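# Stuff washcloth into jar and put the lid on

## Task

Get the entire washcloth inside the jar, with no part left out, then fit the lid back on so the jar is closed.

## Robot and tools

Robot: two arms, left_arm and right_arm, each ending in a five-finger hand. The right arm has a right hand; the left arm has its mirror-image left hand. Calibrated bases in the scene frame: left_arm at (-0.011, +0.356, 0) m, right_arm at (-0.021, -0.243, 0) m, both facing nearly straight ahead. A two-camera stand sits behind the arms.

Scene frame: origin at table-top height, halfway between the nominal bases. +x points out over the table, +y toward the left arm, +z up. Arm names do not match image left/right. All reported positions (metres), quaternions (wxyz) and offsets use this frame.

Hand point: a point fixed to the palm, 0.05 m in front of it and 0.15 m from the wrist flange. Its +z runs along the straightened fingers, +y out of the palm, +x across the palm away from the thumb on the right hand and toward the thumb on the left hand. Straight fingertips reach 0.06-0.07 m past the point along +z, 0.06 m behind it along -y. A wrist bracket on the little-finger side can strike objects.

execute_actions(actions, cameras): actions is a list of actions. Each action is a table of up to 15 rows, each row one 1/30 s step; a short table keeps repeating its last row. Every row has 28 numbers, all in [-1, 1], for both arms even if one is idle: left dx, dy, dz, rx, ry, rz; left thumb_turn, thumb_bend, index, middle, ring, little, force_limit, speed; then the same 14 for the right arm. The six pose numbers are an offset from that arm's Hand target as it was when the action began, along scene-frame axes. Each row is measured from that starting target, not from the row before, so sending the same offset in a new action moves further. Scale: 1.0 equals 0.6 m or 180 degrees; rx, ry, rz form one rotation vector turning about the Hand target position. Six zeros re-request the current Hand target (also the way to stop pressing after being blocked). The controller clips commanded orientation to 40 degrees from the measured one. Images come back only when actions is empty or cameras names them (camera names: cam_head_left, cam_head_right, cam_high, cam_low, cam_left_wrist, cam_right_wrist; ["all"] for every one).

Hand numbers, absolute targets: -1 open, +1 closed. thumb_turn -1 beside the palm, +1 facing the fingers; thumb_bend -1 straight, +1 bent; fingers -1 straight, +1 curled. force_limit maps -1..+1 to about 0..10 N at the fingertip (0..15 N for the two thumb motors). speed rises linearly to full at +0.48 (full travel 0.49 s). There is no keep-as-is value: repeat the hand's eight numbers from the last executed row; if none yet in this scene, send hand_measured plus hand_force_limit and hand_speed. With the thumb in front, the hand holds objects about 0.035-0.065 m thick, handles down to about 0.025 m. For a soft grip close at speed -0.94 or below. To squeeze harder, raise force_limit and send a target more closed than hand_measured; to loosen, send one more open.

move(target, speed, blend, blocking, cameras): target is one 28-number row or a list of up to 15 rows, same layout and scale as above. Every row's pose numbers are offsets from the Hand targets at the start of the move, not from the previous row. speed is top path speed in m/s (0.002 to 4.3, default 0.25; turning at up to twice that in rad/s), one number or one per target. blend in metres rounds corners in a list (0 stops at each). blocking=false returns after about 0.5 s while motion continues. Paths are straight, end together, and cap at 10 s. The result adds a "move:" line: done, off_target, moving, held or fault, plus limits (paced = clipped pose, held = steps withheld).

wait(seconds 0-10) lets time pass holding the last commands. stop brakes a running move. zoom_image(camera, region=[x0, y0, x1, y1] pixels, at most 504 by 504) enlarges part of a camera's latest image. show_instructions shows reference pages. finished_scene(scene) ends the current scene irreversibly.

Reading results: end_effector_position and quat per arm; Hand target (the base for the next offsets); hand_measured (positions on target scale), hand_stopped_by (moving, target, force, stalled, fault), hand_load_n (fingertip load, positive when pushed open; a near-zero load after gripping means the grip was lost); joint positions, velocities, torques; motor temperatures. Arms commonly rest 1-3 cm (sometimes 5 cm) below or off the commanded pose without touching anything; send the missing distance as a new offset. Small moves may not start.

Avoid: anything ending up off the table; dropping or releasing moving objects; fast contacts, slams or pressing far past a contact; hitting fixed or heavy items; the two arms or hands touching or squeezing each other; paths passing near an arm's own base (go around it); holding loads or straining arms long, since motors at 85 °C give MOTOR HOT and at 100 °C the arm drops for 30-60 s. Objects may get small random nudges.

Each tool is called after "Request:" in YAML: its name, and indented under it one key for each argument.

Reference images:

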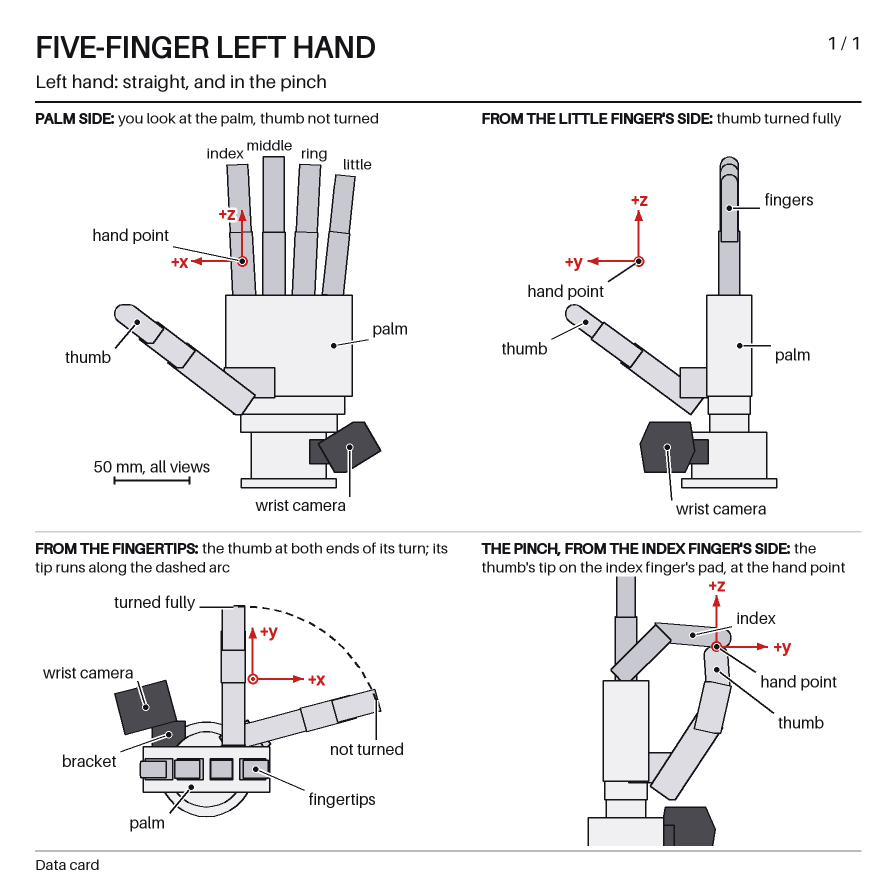

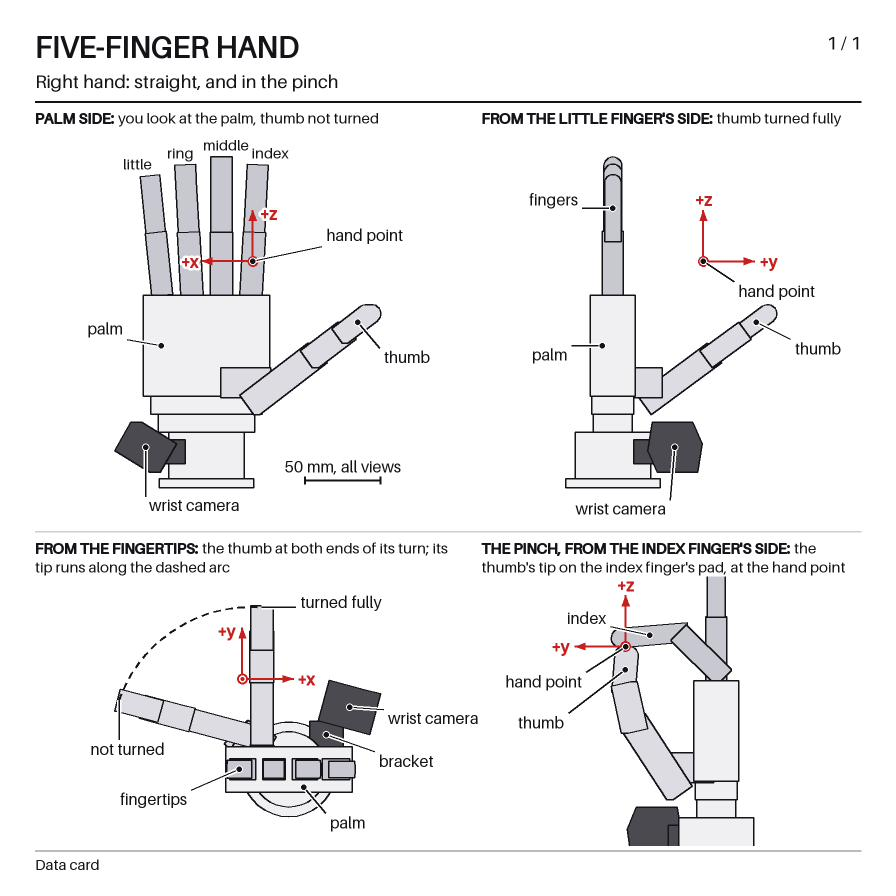

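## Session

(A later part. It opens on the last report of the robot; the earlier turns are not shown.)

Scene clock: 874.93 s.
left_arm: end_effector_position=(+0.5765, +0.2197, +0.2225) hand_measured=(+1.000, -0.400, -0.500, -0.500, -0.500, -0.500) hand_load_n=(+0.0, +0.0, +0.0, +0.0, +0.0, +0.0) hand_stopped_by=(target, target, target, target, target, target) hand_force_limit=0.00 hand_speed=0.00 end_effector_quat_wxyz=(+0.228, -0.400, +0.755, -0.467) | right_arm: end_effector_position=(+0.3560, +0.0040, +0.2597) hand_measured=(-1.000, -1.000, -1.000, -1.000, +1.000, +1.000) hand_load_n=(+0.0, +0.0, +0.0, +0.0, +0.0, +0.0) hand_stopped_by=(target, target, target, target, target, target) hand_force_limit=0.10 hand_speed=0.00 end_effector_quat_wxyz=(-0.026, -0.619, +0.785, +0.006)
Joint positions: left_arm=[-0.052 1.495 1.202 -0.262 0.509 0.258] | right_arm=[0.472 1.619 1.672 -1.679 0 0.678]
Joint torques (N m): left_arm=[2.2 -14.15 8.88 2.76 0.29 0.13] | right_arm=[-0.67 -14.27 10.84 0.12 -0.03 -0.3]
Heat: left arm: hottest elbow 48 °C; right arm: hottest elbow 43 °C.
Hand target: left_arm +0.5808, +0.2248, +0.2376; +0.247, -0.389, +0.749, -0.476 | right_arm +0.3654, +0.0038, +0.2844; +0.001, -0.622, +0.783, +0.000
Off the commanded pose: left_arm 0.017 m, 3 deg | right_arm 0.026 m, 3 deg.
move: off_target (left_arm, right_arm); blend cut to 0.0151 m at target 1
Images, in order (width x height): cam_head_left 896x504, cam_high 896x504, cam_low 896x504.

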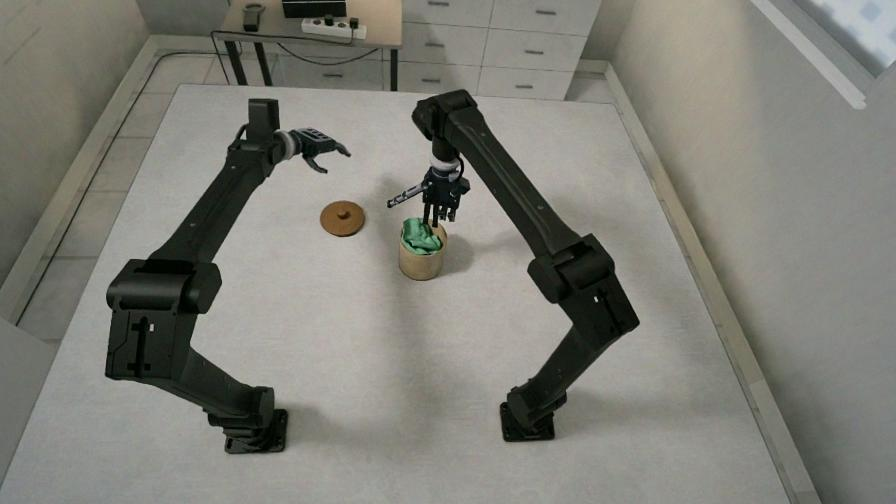

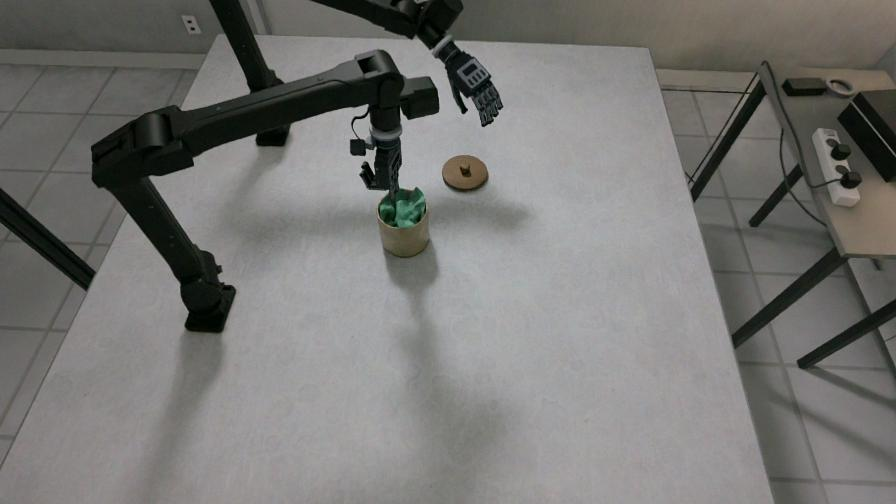

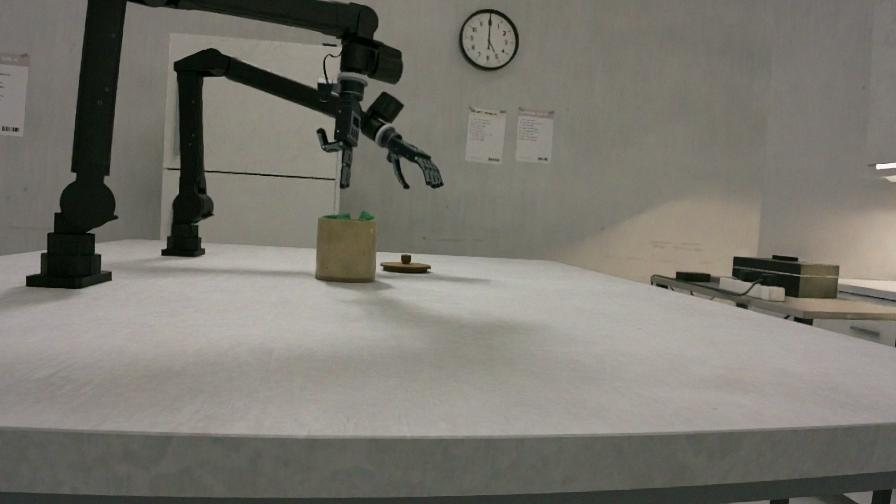

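Request:
move:
  target:
    - [0,0,0,0,0,0,1,-0.4,-0.5,-0.5,-0.5,-0.5,0,0, 0.038,0.058,-0.06,0,0,0,-1,-1,-1,-1,1,1,0.1,0]
    - [0,0,0,0,0,0,1,-0.4,-0.5,-0.5,-0.5,-0.5,0,0, 0.038,0.058,-0.155,0,0,0,-1,-1,-1,-1,1,1,0.1,0]
  speed: 0.08
  blend: [0.02,0]
  cameras: ["cam_head_left","cam_low"]

Request:
zoom_image:
  camera: "cam_head_left"
  region: [370, 190, 490, 290]

Request:
zoom_image:
  camera: "cam_low"
  region: [300, 180, 460, 300]

Scene clock: 889.50 s.
left_arm: end_effector_position=(+0.5765, +0.2197, +0.2225) hand_measured=(+1.000, -0.400, -0.500, -0.500, -0.500, -0.500) hand_load_n=(+0.0, +0.0, +0.0, +0.0, +0.0, +0.0) hand_stopped_by=(target, target, target, target, target, target) hand_force_limit=0.00 hand_speed=0.00 end_effector_quat_wxyz=(+0.228, -0.400, +0.755, -0.467) | right_arm: end_effector_position=(+0.3872, +0.0334, +0.2030) hand_measured=(-1.000, -1.000, -1.000, -1.000, +1.000, +1.000) hand_load_n=(+0.0, +0.0, +0.5, +0.0, +0.0, +0.0) hand_stopped_by=(target, target, target, target, target, target) hand_force_limit=0.10 hand_speed=0.00 end_effector_quat_wxyz=(+0.008, -0.625, +0.780, -0.001)
Joint positions: left_arm=[-0.052 1.495 1.202 -0.262 0.509 0.258] | right_arm=[0.498 1.682 1.609 -1.482 0 0.689]
Joint torques (N m): left_arm=[1.08 -13.63 8.8 2.91 0.27 0.08] | right_arm=[0.62 -12.4 6.6 1.22 -0.04 -0.03]
Heat: left arm: hottest elbow 48 °C; right arm: hottest elbow 45 °C.
Hand target: left_arm +0.5808, +0.2248, +0.2376; +0.247, -0.389, +0.749, -0.476 | right_arm +0.3881, +0.0387, +0.1914; +0.001, -0.622, +0.783, +0.000
Off the commanded pose: left_arm 0.017 m, 3 deg | right_arm 0.013 m, 1 deg.
move: off_target (left_arm, right_arm)
Images, in order (width x height): cam_head_left 896x504, cam_low 896x504.

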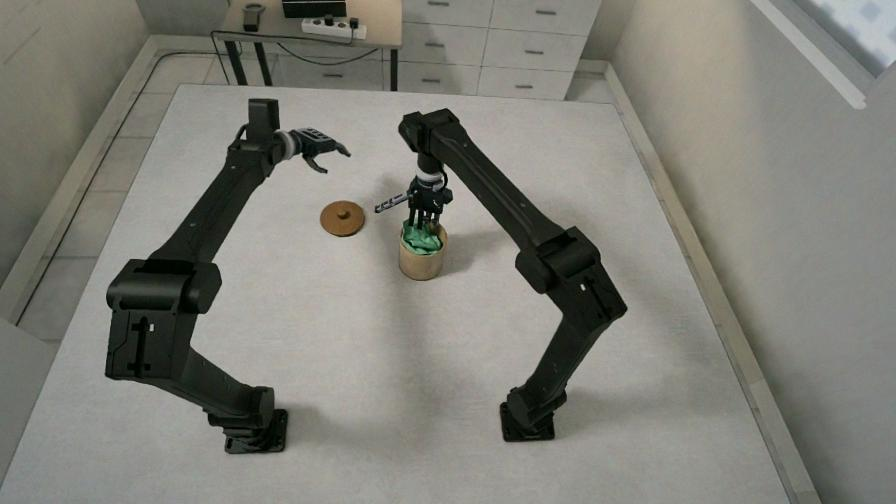

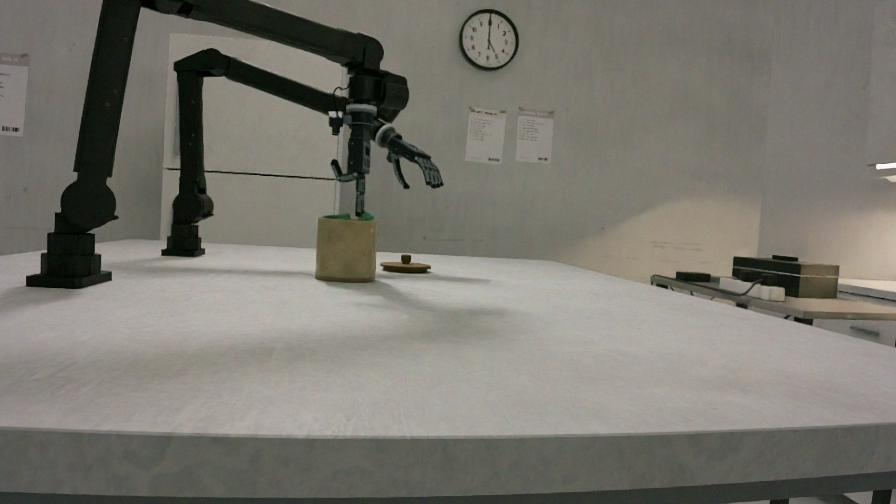

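Scaled by 4.200 from the camera's 896x504 image, which has a finer 1280x720 frame.

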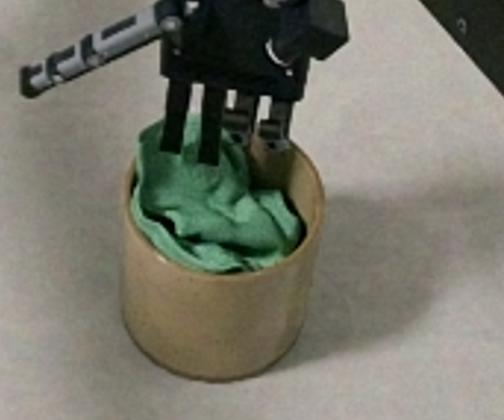

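Scaled by 3.150 from the camera's 896x504 image, which has a finer 1280x720 frame.

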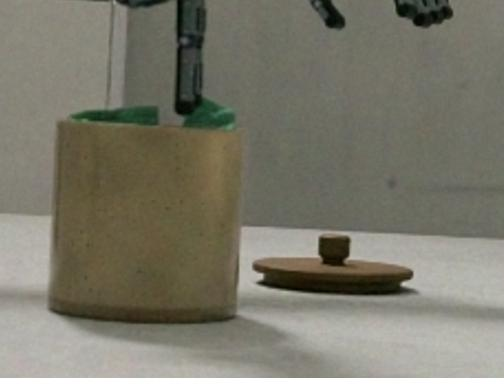

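Request:
move:
  target:
    - [0,0,0,0,0,0,1,-0.4,-0.5,-0.5,-0.5,-0.5,0,0, 0,0,-0.11,0,0,0,-1,-1,-1,-1,1,1,0.1,0]
    - [0,0,0,0,0,0,1,-0.4,-0.5,-0.5,-0.5,-0.5,0,0, -0.02,-0.07,-0.115,0,0,0,-1,-1,-1,-1,1,1,0.1,0]
    - [0,0,0,0,0,0,1,-0.4,-0.5,-0.5,-0.5,-0.5,0,0, -0.02,-0.075,0.15,0,0,0,-1,-1,-1,-1,1,1,0.1,0]
  speed: [0.06,0.05,0.08]
  cameras: ["cam_high","cam_head_left","cam_low"]

Request:
zoom_image:
  camera: "cam_head_left"
  region: [370, 190, 490, 290]

Request:
zoom_image:
  camera: "cam_high"
  region: [360, 150, 500, 280]

Request:
zoom_image:
  camera: "cam_low"
  region: [300, 180, 460, 300]

Scene clock: 904.53 s.
left_arm: end_effector_position=(+0.5765, +0.2197, +0.2225) hand_measured=(+1.000, -0.400, -0.500, -0.500, -0.500, -0.500) hand_load_n=(+0.0, +0.0, +0.0, +0.0, +0.0, +0.0) hand_stopped_by=(target, target, target, target, target, target) hand_force_limit=0.00 hand_speed=0.00 end_effector_quat_wxyz=(+0.228, -0.400, +0.755, -0.467) | right_arm: end_effector_position=(+0.3663, -0.0055, +0.2578) hand_measured=(-1.000, -1.000, -1.000, -1.000, +1.000, +1.000) hand_load_n=(+0.0, +0.0, +0.0, +0.0, +0.0, +0.0) hand_stopped_by=(target, target, target, target, target, target) hand_force_limit=0.10 hand_speed=0.00 end_effector_quat_wxyz=(-0.025, -0.619, +0.785, +0.007)
Joint positions: left_arm=[-0.052 1.495 1.202 -0.262 0.509 0.258] | right_arm=[0.445 1.631 1.682 -1.674 -0.001 0.652]
Joint torques (N m): left_arm=[0.38 -13.63 8.69 2.99 0.38 0.11] | right_arm=[-0.85 -14.27 10.92 0.09 0 -0.32]
Heat: left arm: hottest elbow 48 °C; right arm: hottest elbow 45 °C.
Hand target: left_arm +0.5808, +0.2248, +0.2376; +0.247, -0.389, +0.749, -0.476 | right_arm +0.3762, -0.0064, +0.2814; +0.001, -0.622, +0.783, -0.001
Off the commanded pose: left_arm 0.017 m, 3 deg | right_arm 0.026 m, 3 deg.
move: off_target (left_arm, right_arm)
Images, in order (width x height): cam_head_left 896x504, cam_high 896x504, cam_low 896x504.

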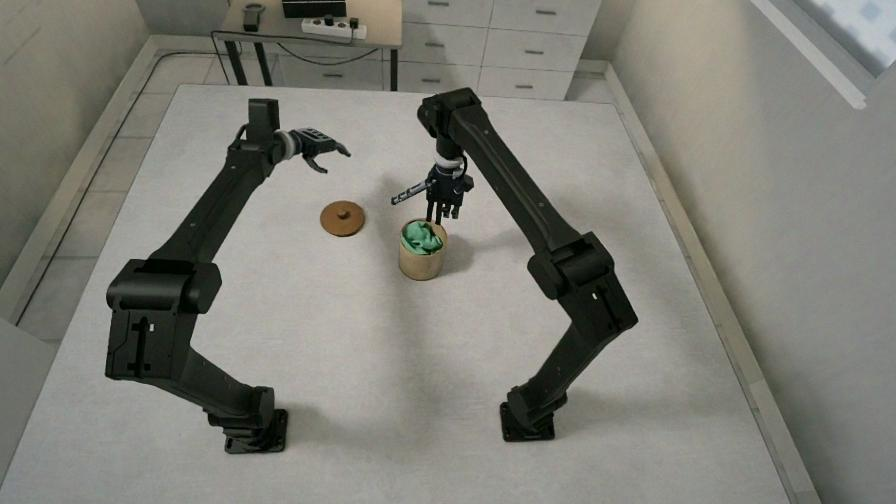

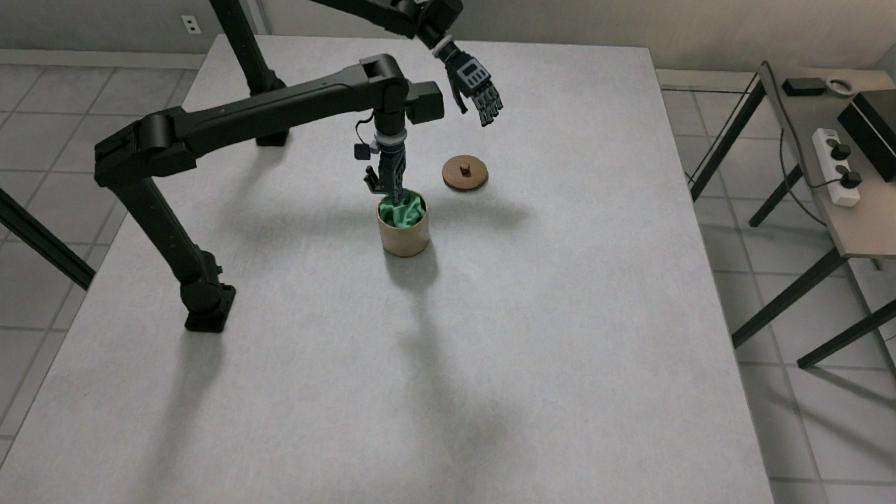

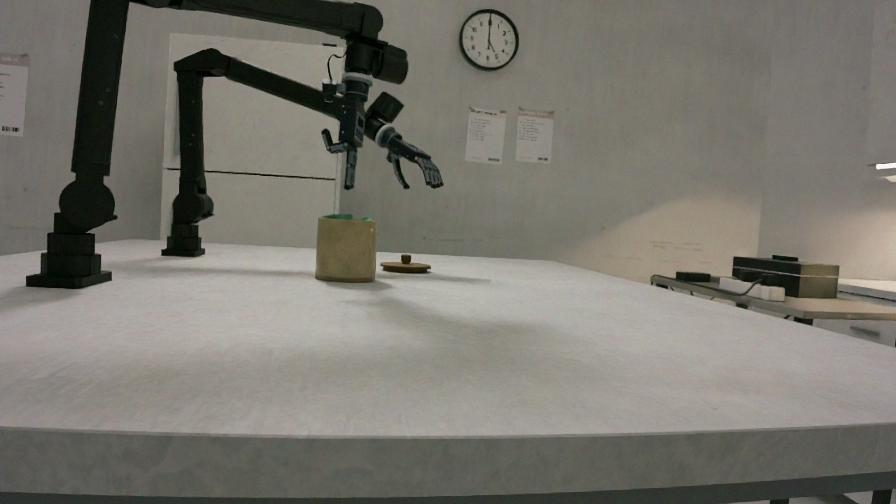

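Scaled by 4.200 from the camera's 896x504 image, which has a finer 1280x720 frame.

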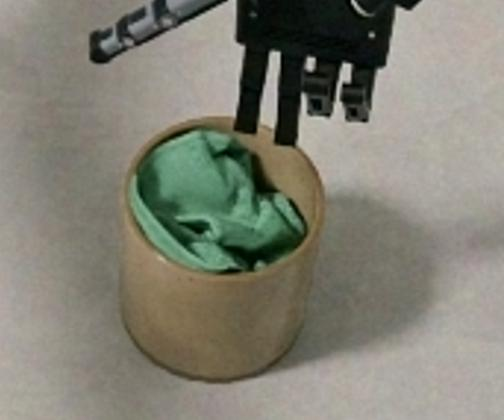

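Scaled by 3.600 from the camera's 896x504 image, which has a finer 1280x720 frame.

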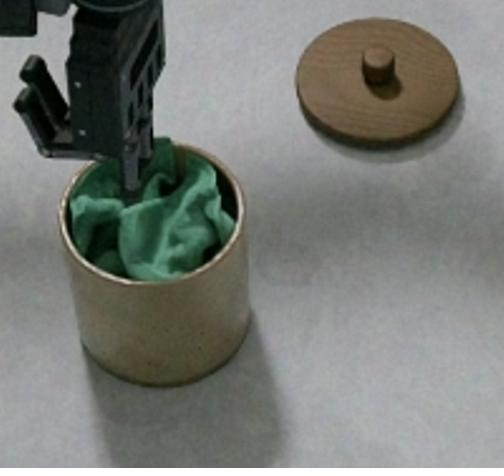

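Scaled by 3.150 from the camera's 896x504 image, which has a finer 1280x720 frame.

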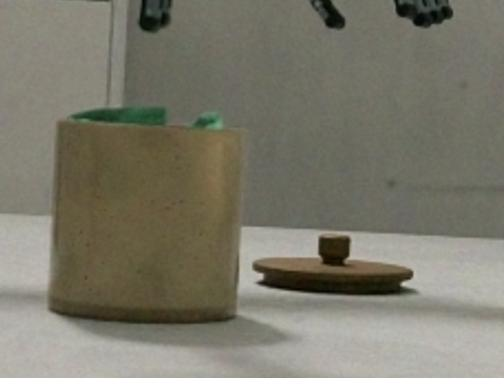

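Request:
move:
  target:
    - [0,0,0,0,0,0,1,-0.4,-0.5,-0.5,-0.5,-0.5,0,0, -0.012,0.08,-0.06,0,0,0,-1,-1,-1,-1,1,1,0.1,0]
    - [0,0,0,0,0,0,1,-0.4,-0.5,-0.5,-0.5,-0.5,0,0, -0.012,0.08,-0.15,0,0,0,-1,-1,-1,-1,1,1,0.1,0]
  speed: 0.08
  blend: [0.02,0]
  cameras: ["cam_head_left","cam_low"]

Request:
zoom_image:
  camera: "cam_head_left"
  region: [370, 190, 490, 290]

Request:
zoom_image:
  camera: "cam_low"
  region: [300, 180, 460, 300]

Scene clock: 925.53 s.
left_arm: end_effector_position=(+0.5765, +0.2197, +0.2225) hand_measured=(+1.000, -0.400, -0.500, -0.500, -0.500, -0.500) hand_load_n=(+0.0, +0.0, +0.0, -0.5, +0.0, +0.0) hand_stopped_by=(target, target, target, target, target, target) hand_force_limit=0.00 hand_speed=0.00 end_effector_quat_wxyz=(+0.228, -0.400, +0.755, -0.467) | right_arm: end_effector_position=(+0.3683, +0.0363, +0.2024) hand_measured=(-1.000, -1.000, -1.000, -1.000, +1.000, +1.000) hand_load_n=(+0.0, +0.0, +0.0, +0.0, +0.0, +0.0) hand_stopped_by=(target, target, target, target, target, target) hand_force_limit=0.10 hand_speed=0.00 end_effector_quat_wxyz=(+0.008, -0.625, +0.780, -0.001)
Joint positions: left_arm=[-0.052 1.495 1.202 -0.262 0.509 0.258] | right_arm=[0.521 1.642 1.557 -1.47 -0.001 0.712]
Joint torques (N m): left_arm=[1.03 -12.92 8.88 2.78 0.25 0.14] | right_arm=[0.73 -11.69 6.58 1.14 -0.02 -0.03]
Heat: left arm: hottest elbow 48 °C; right arm: hottest elbow 48 °C.
Hand target: left_arm +0.5808, +0.2248, +0.2376; +0.247, -0.389, +0.749, -0.476 | right_arm +0.3690, +0.0416, +0.1914; +0.001, -0.622, +0.783, +0.000
Off the commanded pose: left_arm 0.017 m, 3 deg | right_arm 0.012 m, 1 deg.
move: off_target (left_arm, right_arm)
Images, in order (width x height): cam_head_left 896x504, cam_low 896x504.

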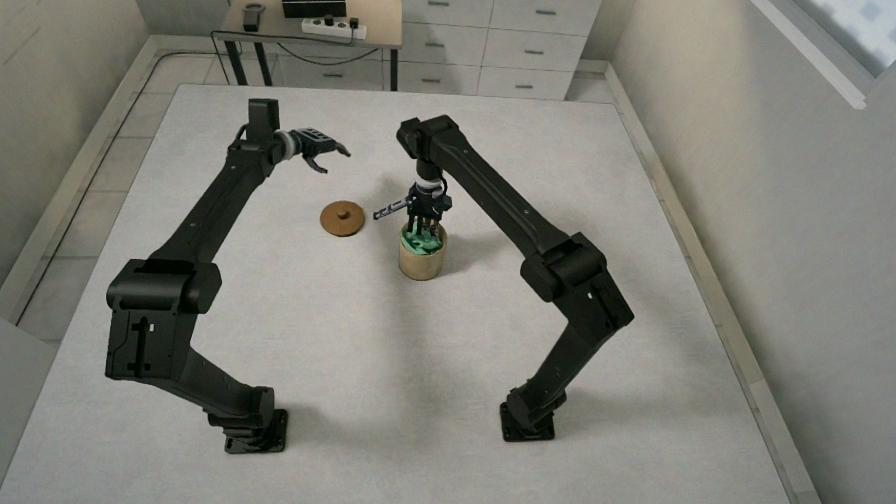

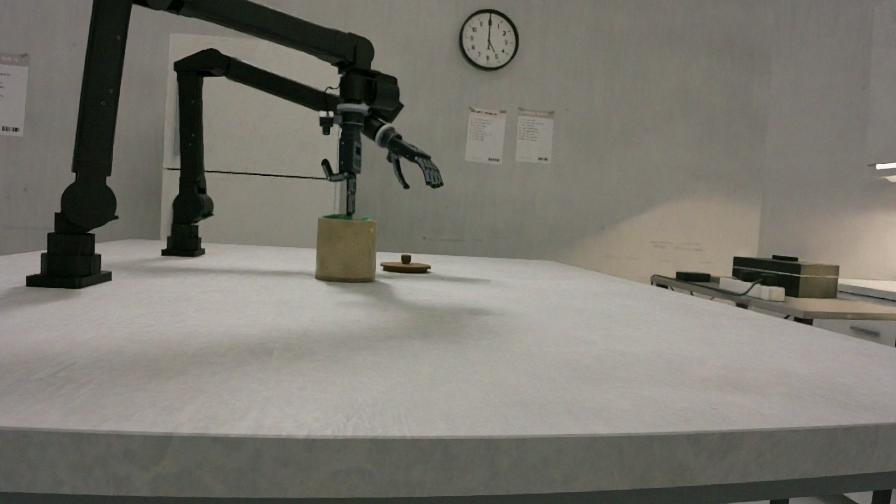

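Scaled by 4.200 from the camera's 896x504 image, which has a finer 1280x720 frame.

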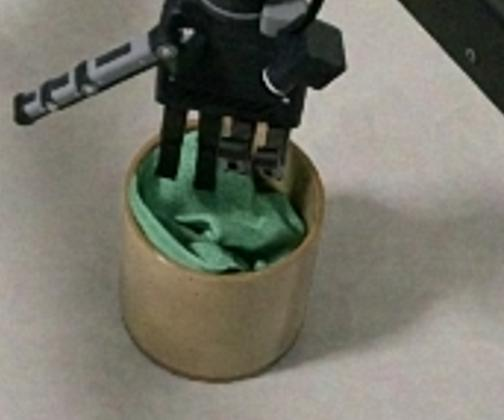

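Scaled by 3.150 from the camera's 896x504 image, which has a finer 1280x720 frame.

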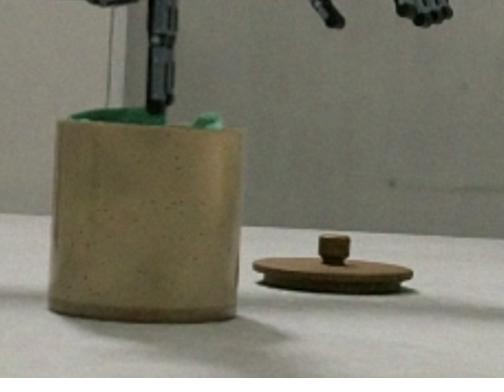

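Request:
move:
  target:
    - [0,0,0,0,0,0,1,-0.4,-0.5,-0.5,-0.5,-0.5,0,0, -0.032,0.002,0,0,0,0,-1,-1,-1,-1,1,1,0.1,0]
    - [0,0,0,0,0,0,1,-0.4,-0.5,-0.5,-0.5,-0.5,0,0, -0.032,0.002,-0.125,0,0,0,-1,-1,-1,-1,1,1,0.1,0]
    - [0,0,0,0,0,0,1,-0.4,-0.5,-0.5,-0.5,-0.5,0,0, 0.015,-0.05,-0.12,0,0,0,-1,-1,-1,-1,1,1,0.1,0]
    - [0,0,0,0,0,0,1,-0.4,-0.5,-0.5,-0.5,-0.5,0,0, 0.02,-0.055,0.15,0,0,0,-1,-1,-1,-1,1,1,0.1,0]
  speed: [0.06,0.06,0.05,0.08]
  blend: [0,0,0,0]
  cameras: ["cam_high","cam_head_left","cam_low"]

Request:
zoom_image:
  camera: "cam_head_left"
  region: [370, 190, 490, 290]

Request:
zoom_image:
  camera: "cam_high"
  region: [360, 150, 500, 280]

Request:
zoom_image:
  camera: "cam_low"
  region: [300, 180, 460, 300]

Scene clock: 943.73 s.
left_arm: end_effector_position=(+0.5765, +0.2197, +0.2225) hand_measured=(+1.000, -0.400, -0.500, -0.500, -0.500, -0.500) hand_load_n=(+0.0, +0.0, +0.0, +0.0, +0.0, +0.0) hand_stopped_by=(target, target, target, target, target, target) hand_force_limit=0.00 hand_speed=0.00 end_effector_quat_wxyz=(+0.228, -0.400, +0.755, -0.467) | right_arm: end_effector_position=(+0.3695, +0.0087, +0.2648) hand_measured=(-1.000, -1.000, -1.000, -1.000, +1.000, +1.000) hand_load_n=(+0.0, +0.0, +0.0, +0.0, +0.0, +0.5) hand_stopped_by=(target, target, target, target, target, target) hand_force_limit=0.10 hand_speed=0.00 end_effector_quat_wxyz=(-0.017, -0.619, +0.785, +0.005)
Joint positions: left_arm=[-0.052 1.495 1.202 -0.262 0.509 0.258] | right_arm=[0.469 1.644 1.719 -1.681 -0.001 0.675]
Joint torques (N m): left_arm=[0.62 -13.57 8.59 2.96 0.31 0.1] | right_arm=[-0.91 -13.1 10.88 0.27 0.01 -0.32]
Heat: left arm: hottest elbow 48 °C; right arm: hottest elbow 45 °C.
Hand target: left_arm +0.5808, +0.2248, +0.2376; +0.247, -0.389, +0.749, -0.476 | right_arm +0.3810, +0.0086, +0.2814; +0.001, -0.622, +0.783, +0.000
Off the commanded pose: left_arm 0.017 m, 3 deg | right_arm 0.020 m, 2 deg.
move: off_target (left_arm, right_arm)
Images, in order (width x height): cam_head_left 896x504, cam_high 896x504, cam_low 896x504.

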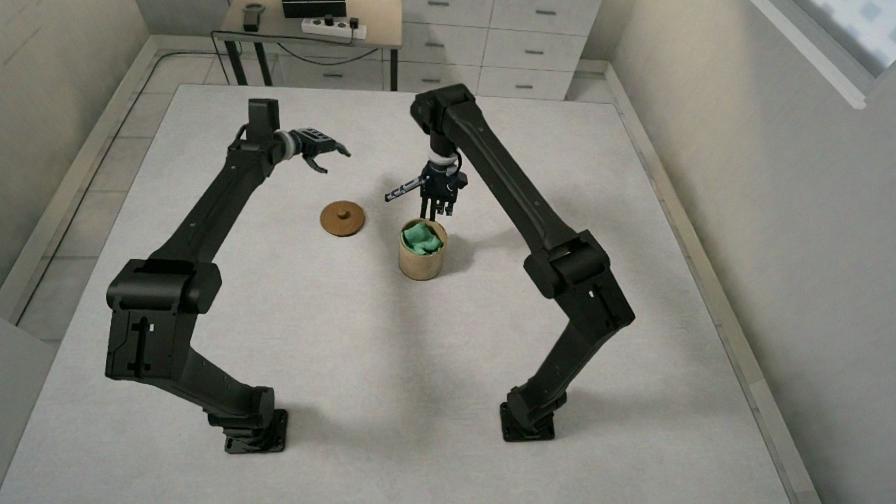

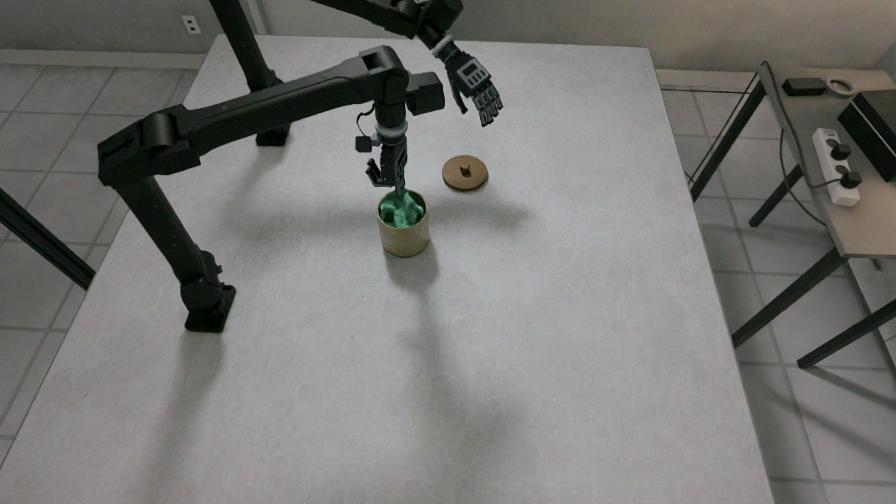

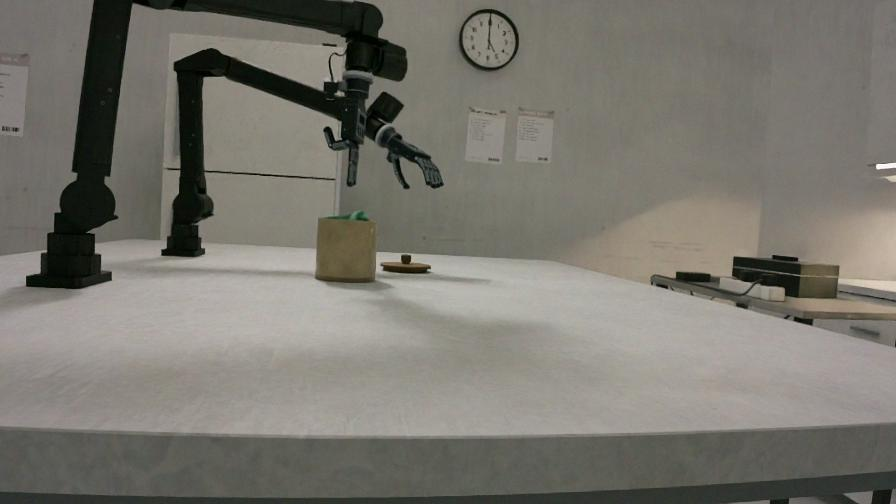

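Scaled by 4.200 from the camera's 896x504 image, which has a finer 1280x720 frame.

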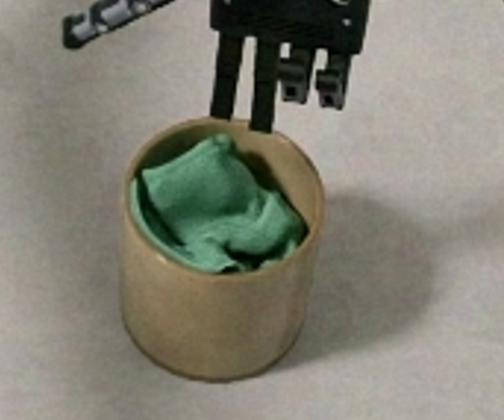

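Scaled by 3.600 from the camera's 896x504 image, which has a finer 1280x720 frame.

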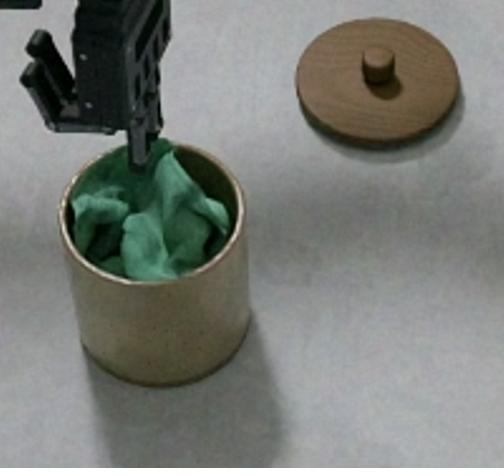

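Scaled by 3.150 from the camera's 896x504 image, which has a finer 1280x720 frame.

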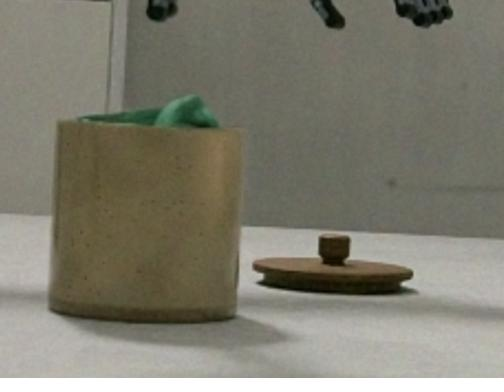

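Request:
move:
  target:
    - [0,0,0,0,0,0,1,-0.4,-0.5,-0.5,-0.5,-0.5,0,0, 0.018,0.024,-0.08,0,0,0,-1,-1,-1,-1,1,1,0.1,0]
    - [0,0,0,0,0,0,1,-0.4,-0.5,-0.5,-0.5,-0.5,0,0, 0.018,0.024,-0.27,0,0,0,-1,-1,-1,-1,1,1,0.1,0]
    - [0,0,0,0,0,0,1,-0.4,-0.5,-0.5,-0.5,-0.5,0,0, 0.018,0.024,0,0,0,0,-1,-1,-1,-1,1,1,0.1,0]
  speed: [0.08,0.06,0.06]
  blend: [0.02,0,0]
  cameras: ["cam_high","cam_head_left","cam_low"]

Request:
zoom_image:
  camera: "cam_head_left"
  region: [370, 190, 490, 290]

Request:
zoom_image:
  camera: "cam_high"
  region: [360, 150, 500, 280]

Request:
zoom_image:
  camera: "cam_low"
  region: [300, 180, 460, 300]

Scene clock: 971.33 s.
left_arm: end_effector_position=(+0.5765, +0.2197, +0.2225) hand_measured=(+1.000, -0.400, -0.500, -0.500, -0.500, -0.500) hand_load_n=(+0.0, +0.0, +0.0, +0.0, +0.0, +0.0) hand_stopped_by=(target, target, target, target, target, target) hand_force_limit=0.00 hand_speed=0.00 end_effector_quat_wxyz=(+0.228, -0.400, +0.755, -0.467) | right_arm: end_effector_position=(+0.3837, +0.0175, +0.2619) hand_measured=(-1.000, -1.000, -1.000, -1.000, +1.000, +1.000) hand_load_n=(+0.0, +0.0, +0.0, +0.0, +0.0, +0.0) hand_stopped_by=(target, target, target, target, target, target) hand_force_limit=0.10 hand_speed=0.00 end_effector_quat_wxyz=(-0.020, -0.621, +0.784, +0.005)
Joint positions: left_arm=[-0.052 1.495 1.202 -0.262 0.509 0.258] | right_arm=[0.472 1.695 1.776 -1.693 -0.002 0.675]
Joint torques (N m): left_arm=[0.03 -13.04 8.7 2.96 0.31 0.16] | right_arm=[0.38 -14.39 10.84 0.14 0 -0.17]
Heat: left arm: hottest elbow 48 °C; right arm: hottest elbow 45 °C.
Hand target: left_arm +0.5808, +0.2248, +0.2376; +0.247, -0.389, +0.749, -0.476 | right_arm +0.3917, +0.0230, +0.2814; +0.001, -0.622, +0.783, -0.001
Off the commanded pose: left_arm 0.017 m, 3 deg | right_arm 0.022 m, 3 deg.
move: off_target (left_arm, right_arm)
Images, in order (width x height): cam_head_left 896x504, cam_high 896x504, cam_low 896x504.

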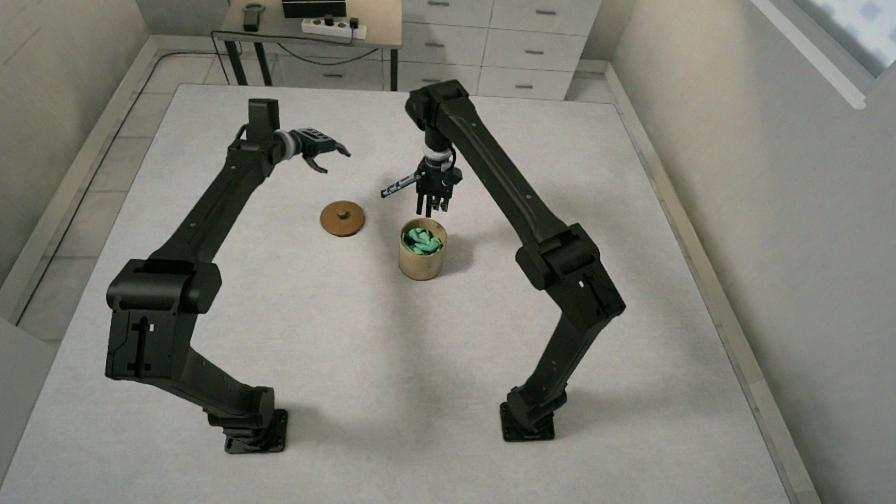

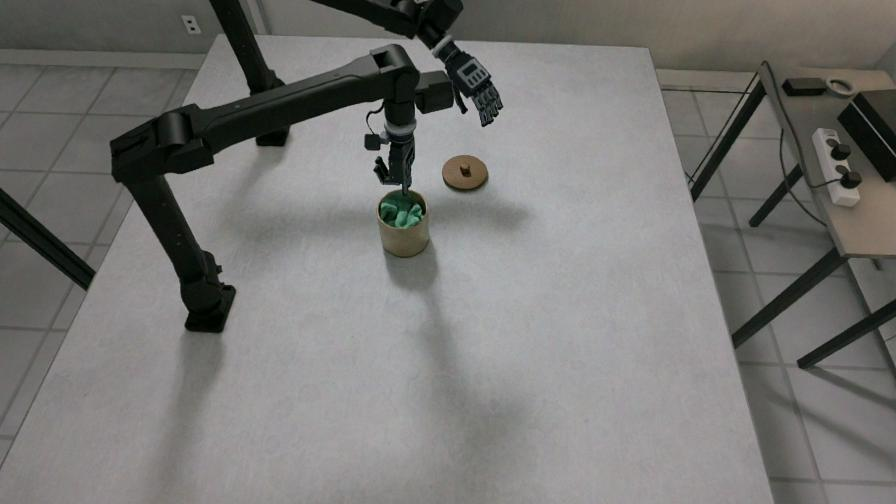

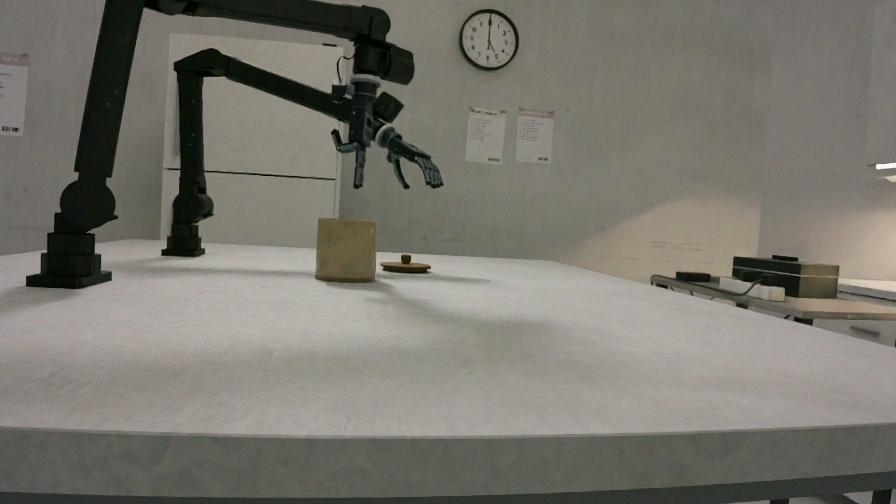

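Scaled by 4.200 from the camera's 896x504 image, which has a finer 1280x720 frame.

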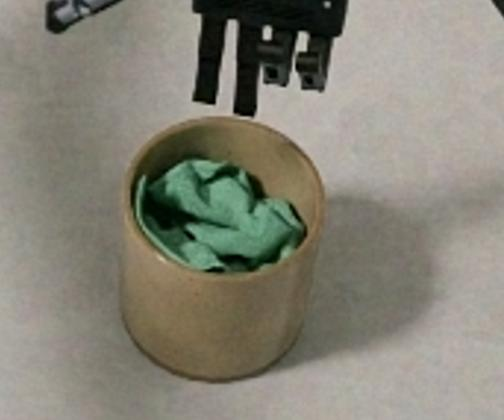

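Scaled by 3.600 from the camera's 896x504 image, which has a finer 1280x720 frame.

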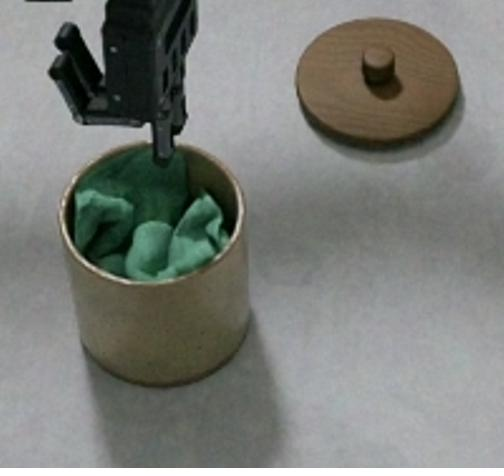

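Scaled by 3.150 from the camera's 896x504 image, which has a finer 1280x720 frame.

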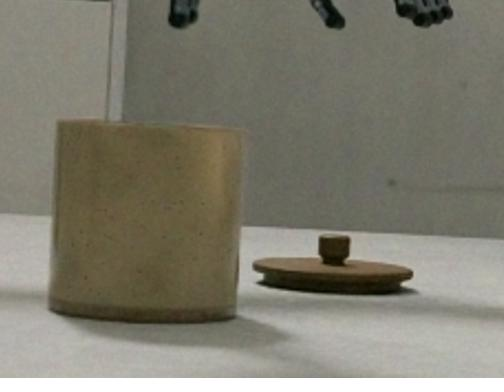

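Request:
move:
  target: [-0.0263,-0.0147,-0.2,0,0,0,1,-0.4,-0.5,-0.5,-0.5,-0.5,0,0, -0.1,-0.583,0.067,0,0,0,-1,-1,-1,-1,1,1,0.1,0]
  speed: 0.2
  cameras: ["cam_high","cam_head_left","cam_low","cam_left_wrist"]

Request:
zoom_image:
  camera: "cam_high"
  region: [400, 120, 530, 230]

Request:
zoom_image:
  camera: "cam_head_left"
  region: [290, 140, 400, 250]

Request:
zoom_image:
  camera: "cam_low"
  region: [320, 160, 480, 300]

Scene clock: 989.23 s.
left_arm: end_effector_position=(+0.5613, +0.2224, +0.1142) hand_measured=(+1.000, -0.400, -0.500, -0.500, -0.500, -0.500) hand_load_n=(+0.0, +0.0, +0.0, +0.0, +0.0, +0.0) hand_stopped_by=(target, target, target, target, target, target) hand_force_limit=0.00 hand_speed=0.00 end_effector_quat_wxyz=(+0.241, -0.397, +0.751, -0.470) | right_arm: end_effector_position=(+0.3352, -0.3264, +0.3106) hand_measured=(-1.000, -1.000, -1.000, -1.000, +1.000, +1.000) hand_load_n=(+0.0, +0.0, +0.0, +0.0, +0.0, +0.0) hand_stopped_by=(target, target, target, target, target, target) hand_force_limit=0.10 hand_speed=0.00 end_effector_quat_wxyz=(+0.016, -0.616, +0.787, -0.019)
Joint positions: left_arm=[-0.052 1.575 0.969 0.08 0.497 0.258] | right_arm=[-0.276 1.435 1.61 -1.696 -0.005 -0.061]
Joint torques (N m): left_arm=[-0.73 -12.16 7.68 3.1 0.08 -0.08] | right_arm=[-0.21 -11.69 7.94 0.36 -0.11 -0.27]
Heat: left arm: hottest elbow 48 °C; right arm: hottest elbow 46 °C.
Hand target: left_arm +0.5650, +0.2160, +0.1176; +0.247, -0.389, +0.749, -0.476 | right_arm +0.3317, -0.3268, +0.3216; +0.001, -0.622, +0.783, -0.001
Off the commanded pose: left_arm 0.008 m, 1 deg | right_arm 0.012 m, 3 deg.
joint sent to its limit (right arm) — joint 4 (wrist pitch), lower limit. The joint targets are off in orientation, not in position.
move: off_target (right_arm)
Images, in order (width x height): cam_head_left 896x504, cam_high 896x504, cam_low 896x504, cam_left_wrist 616x616.

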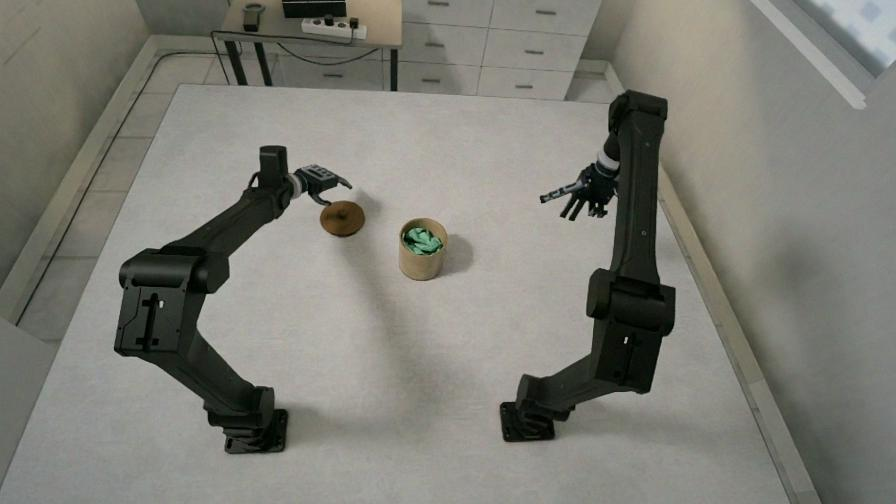

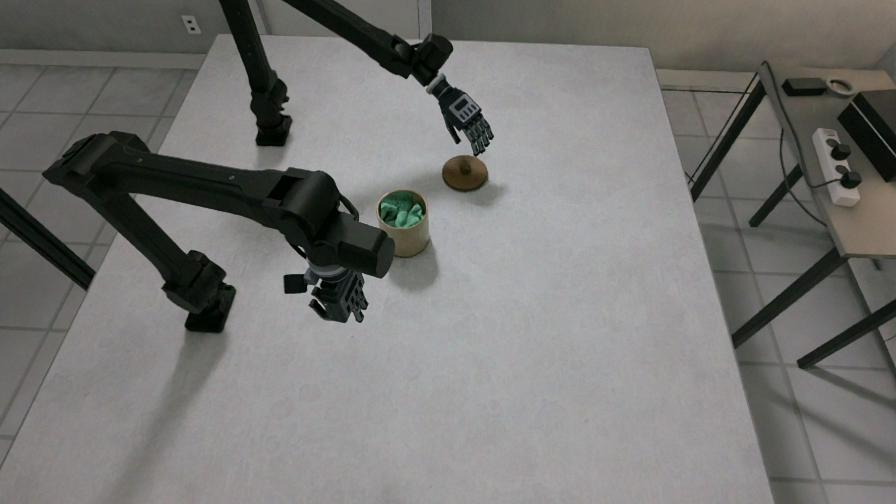

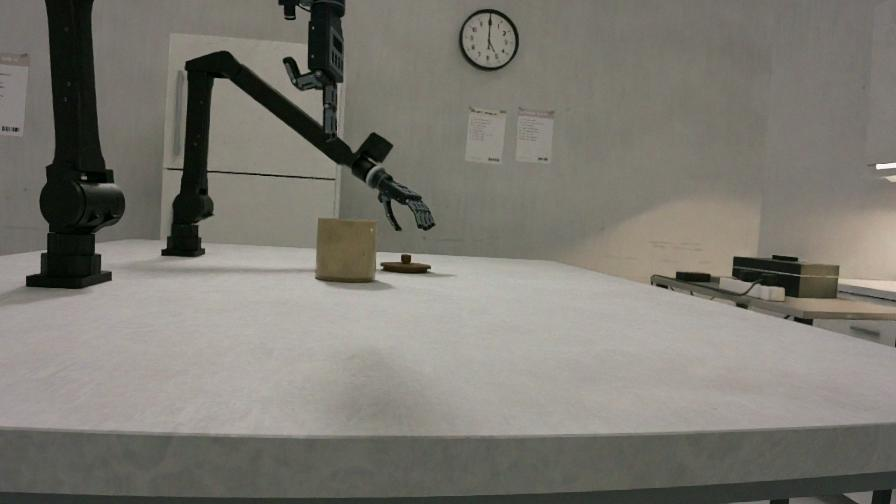

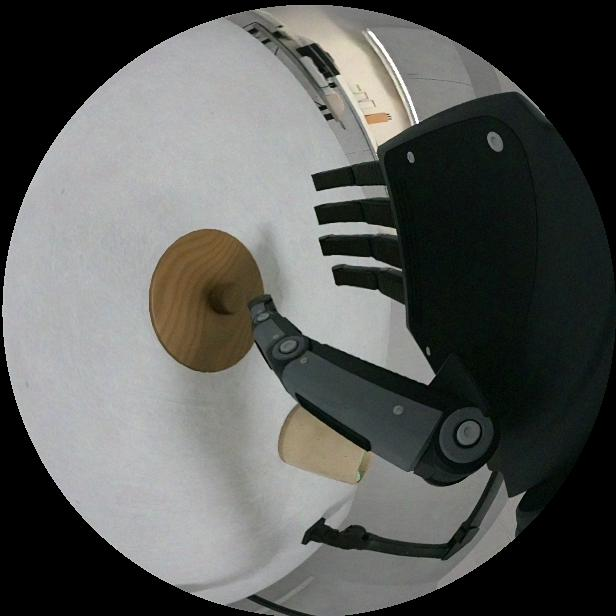

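Scaled by 3.877 from the camera's 896x504 image, which has a finer 1280x720 frame.

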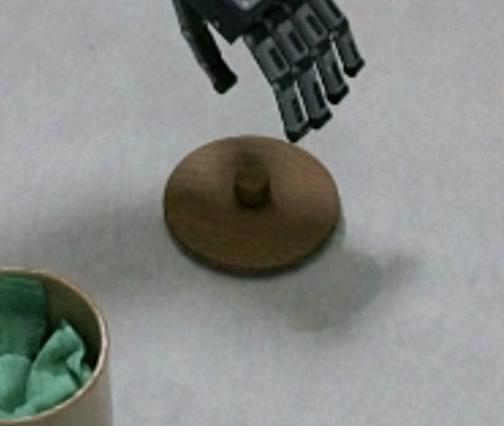

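Scaled by 4.582 from the camera's 896x504 image, which has a finer 1280x720 frame.

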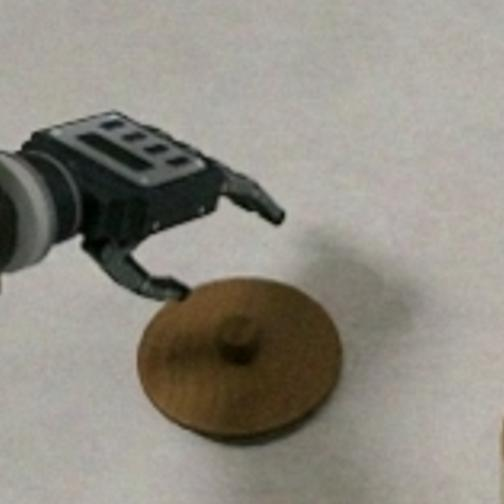

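Scaled by 3.150 from the camera's 896x504 image, which has a finer 1280x720 frame.

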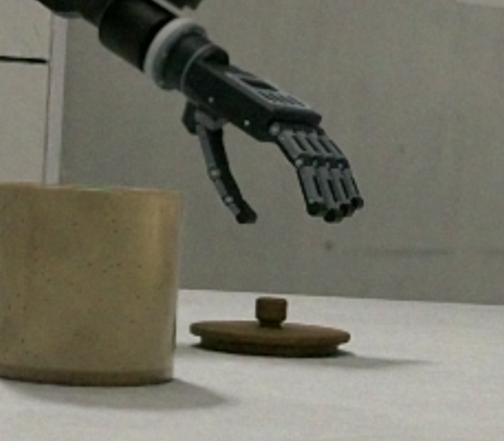

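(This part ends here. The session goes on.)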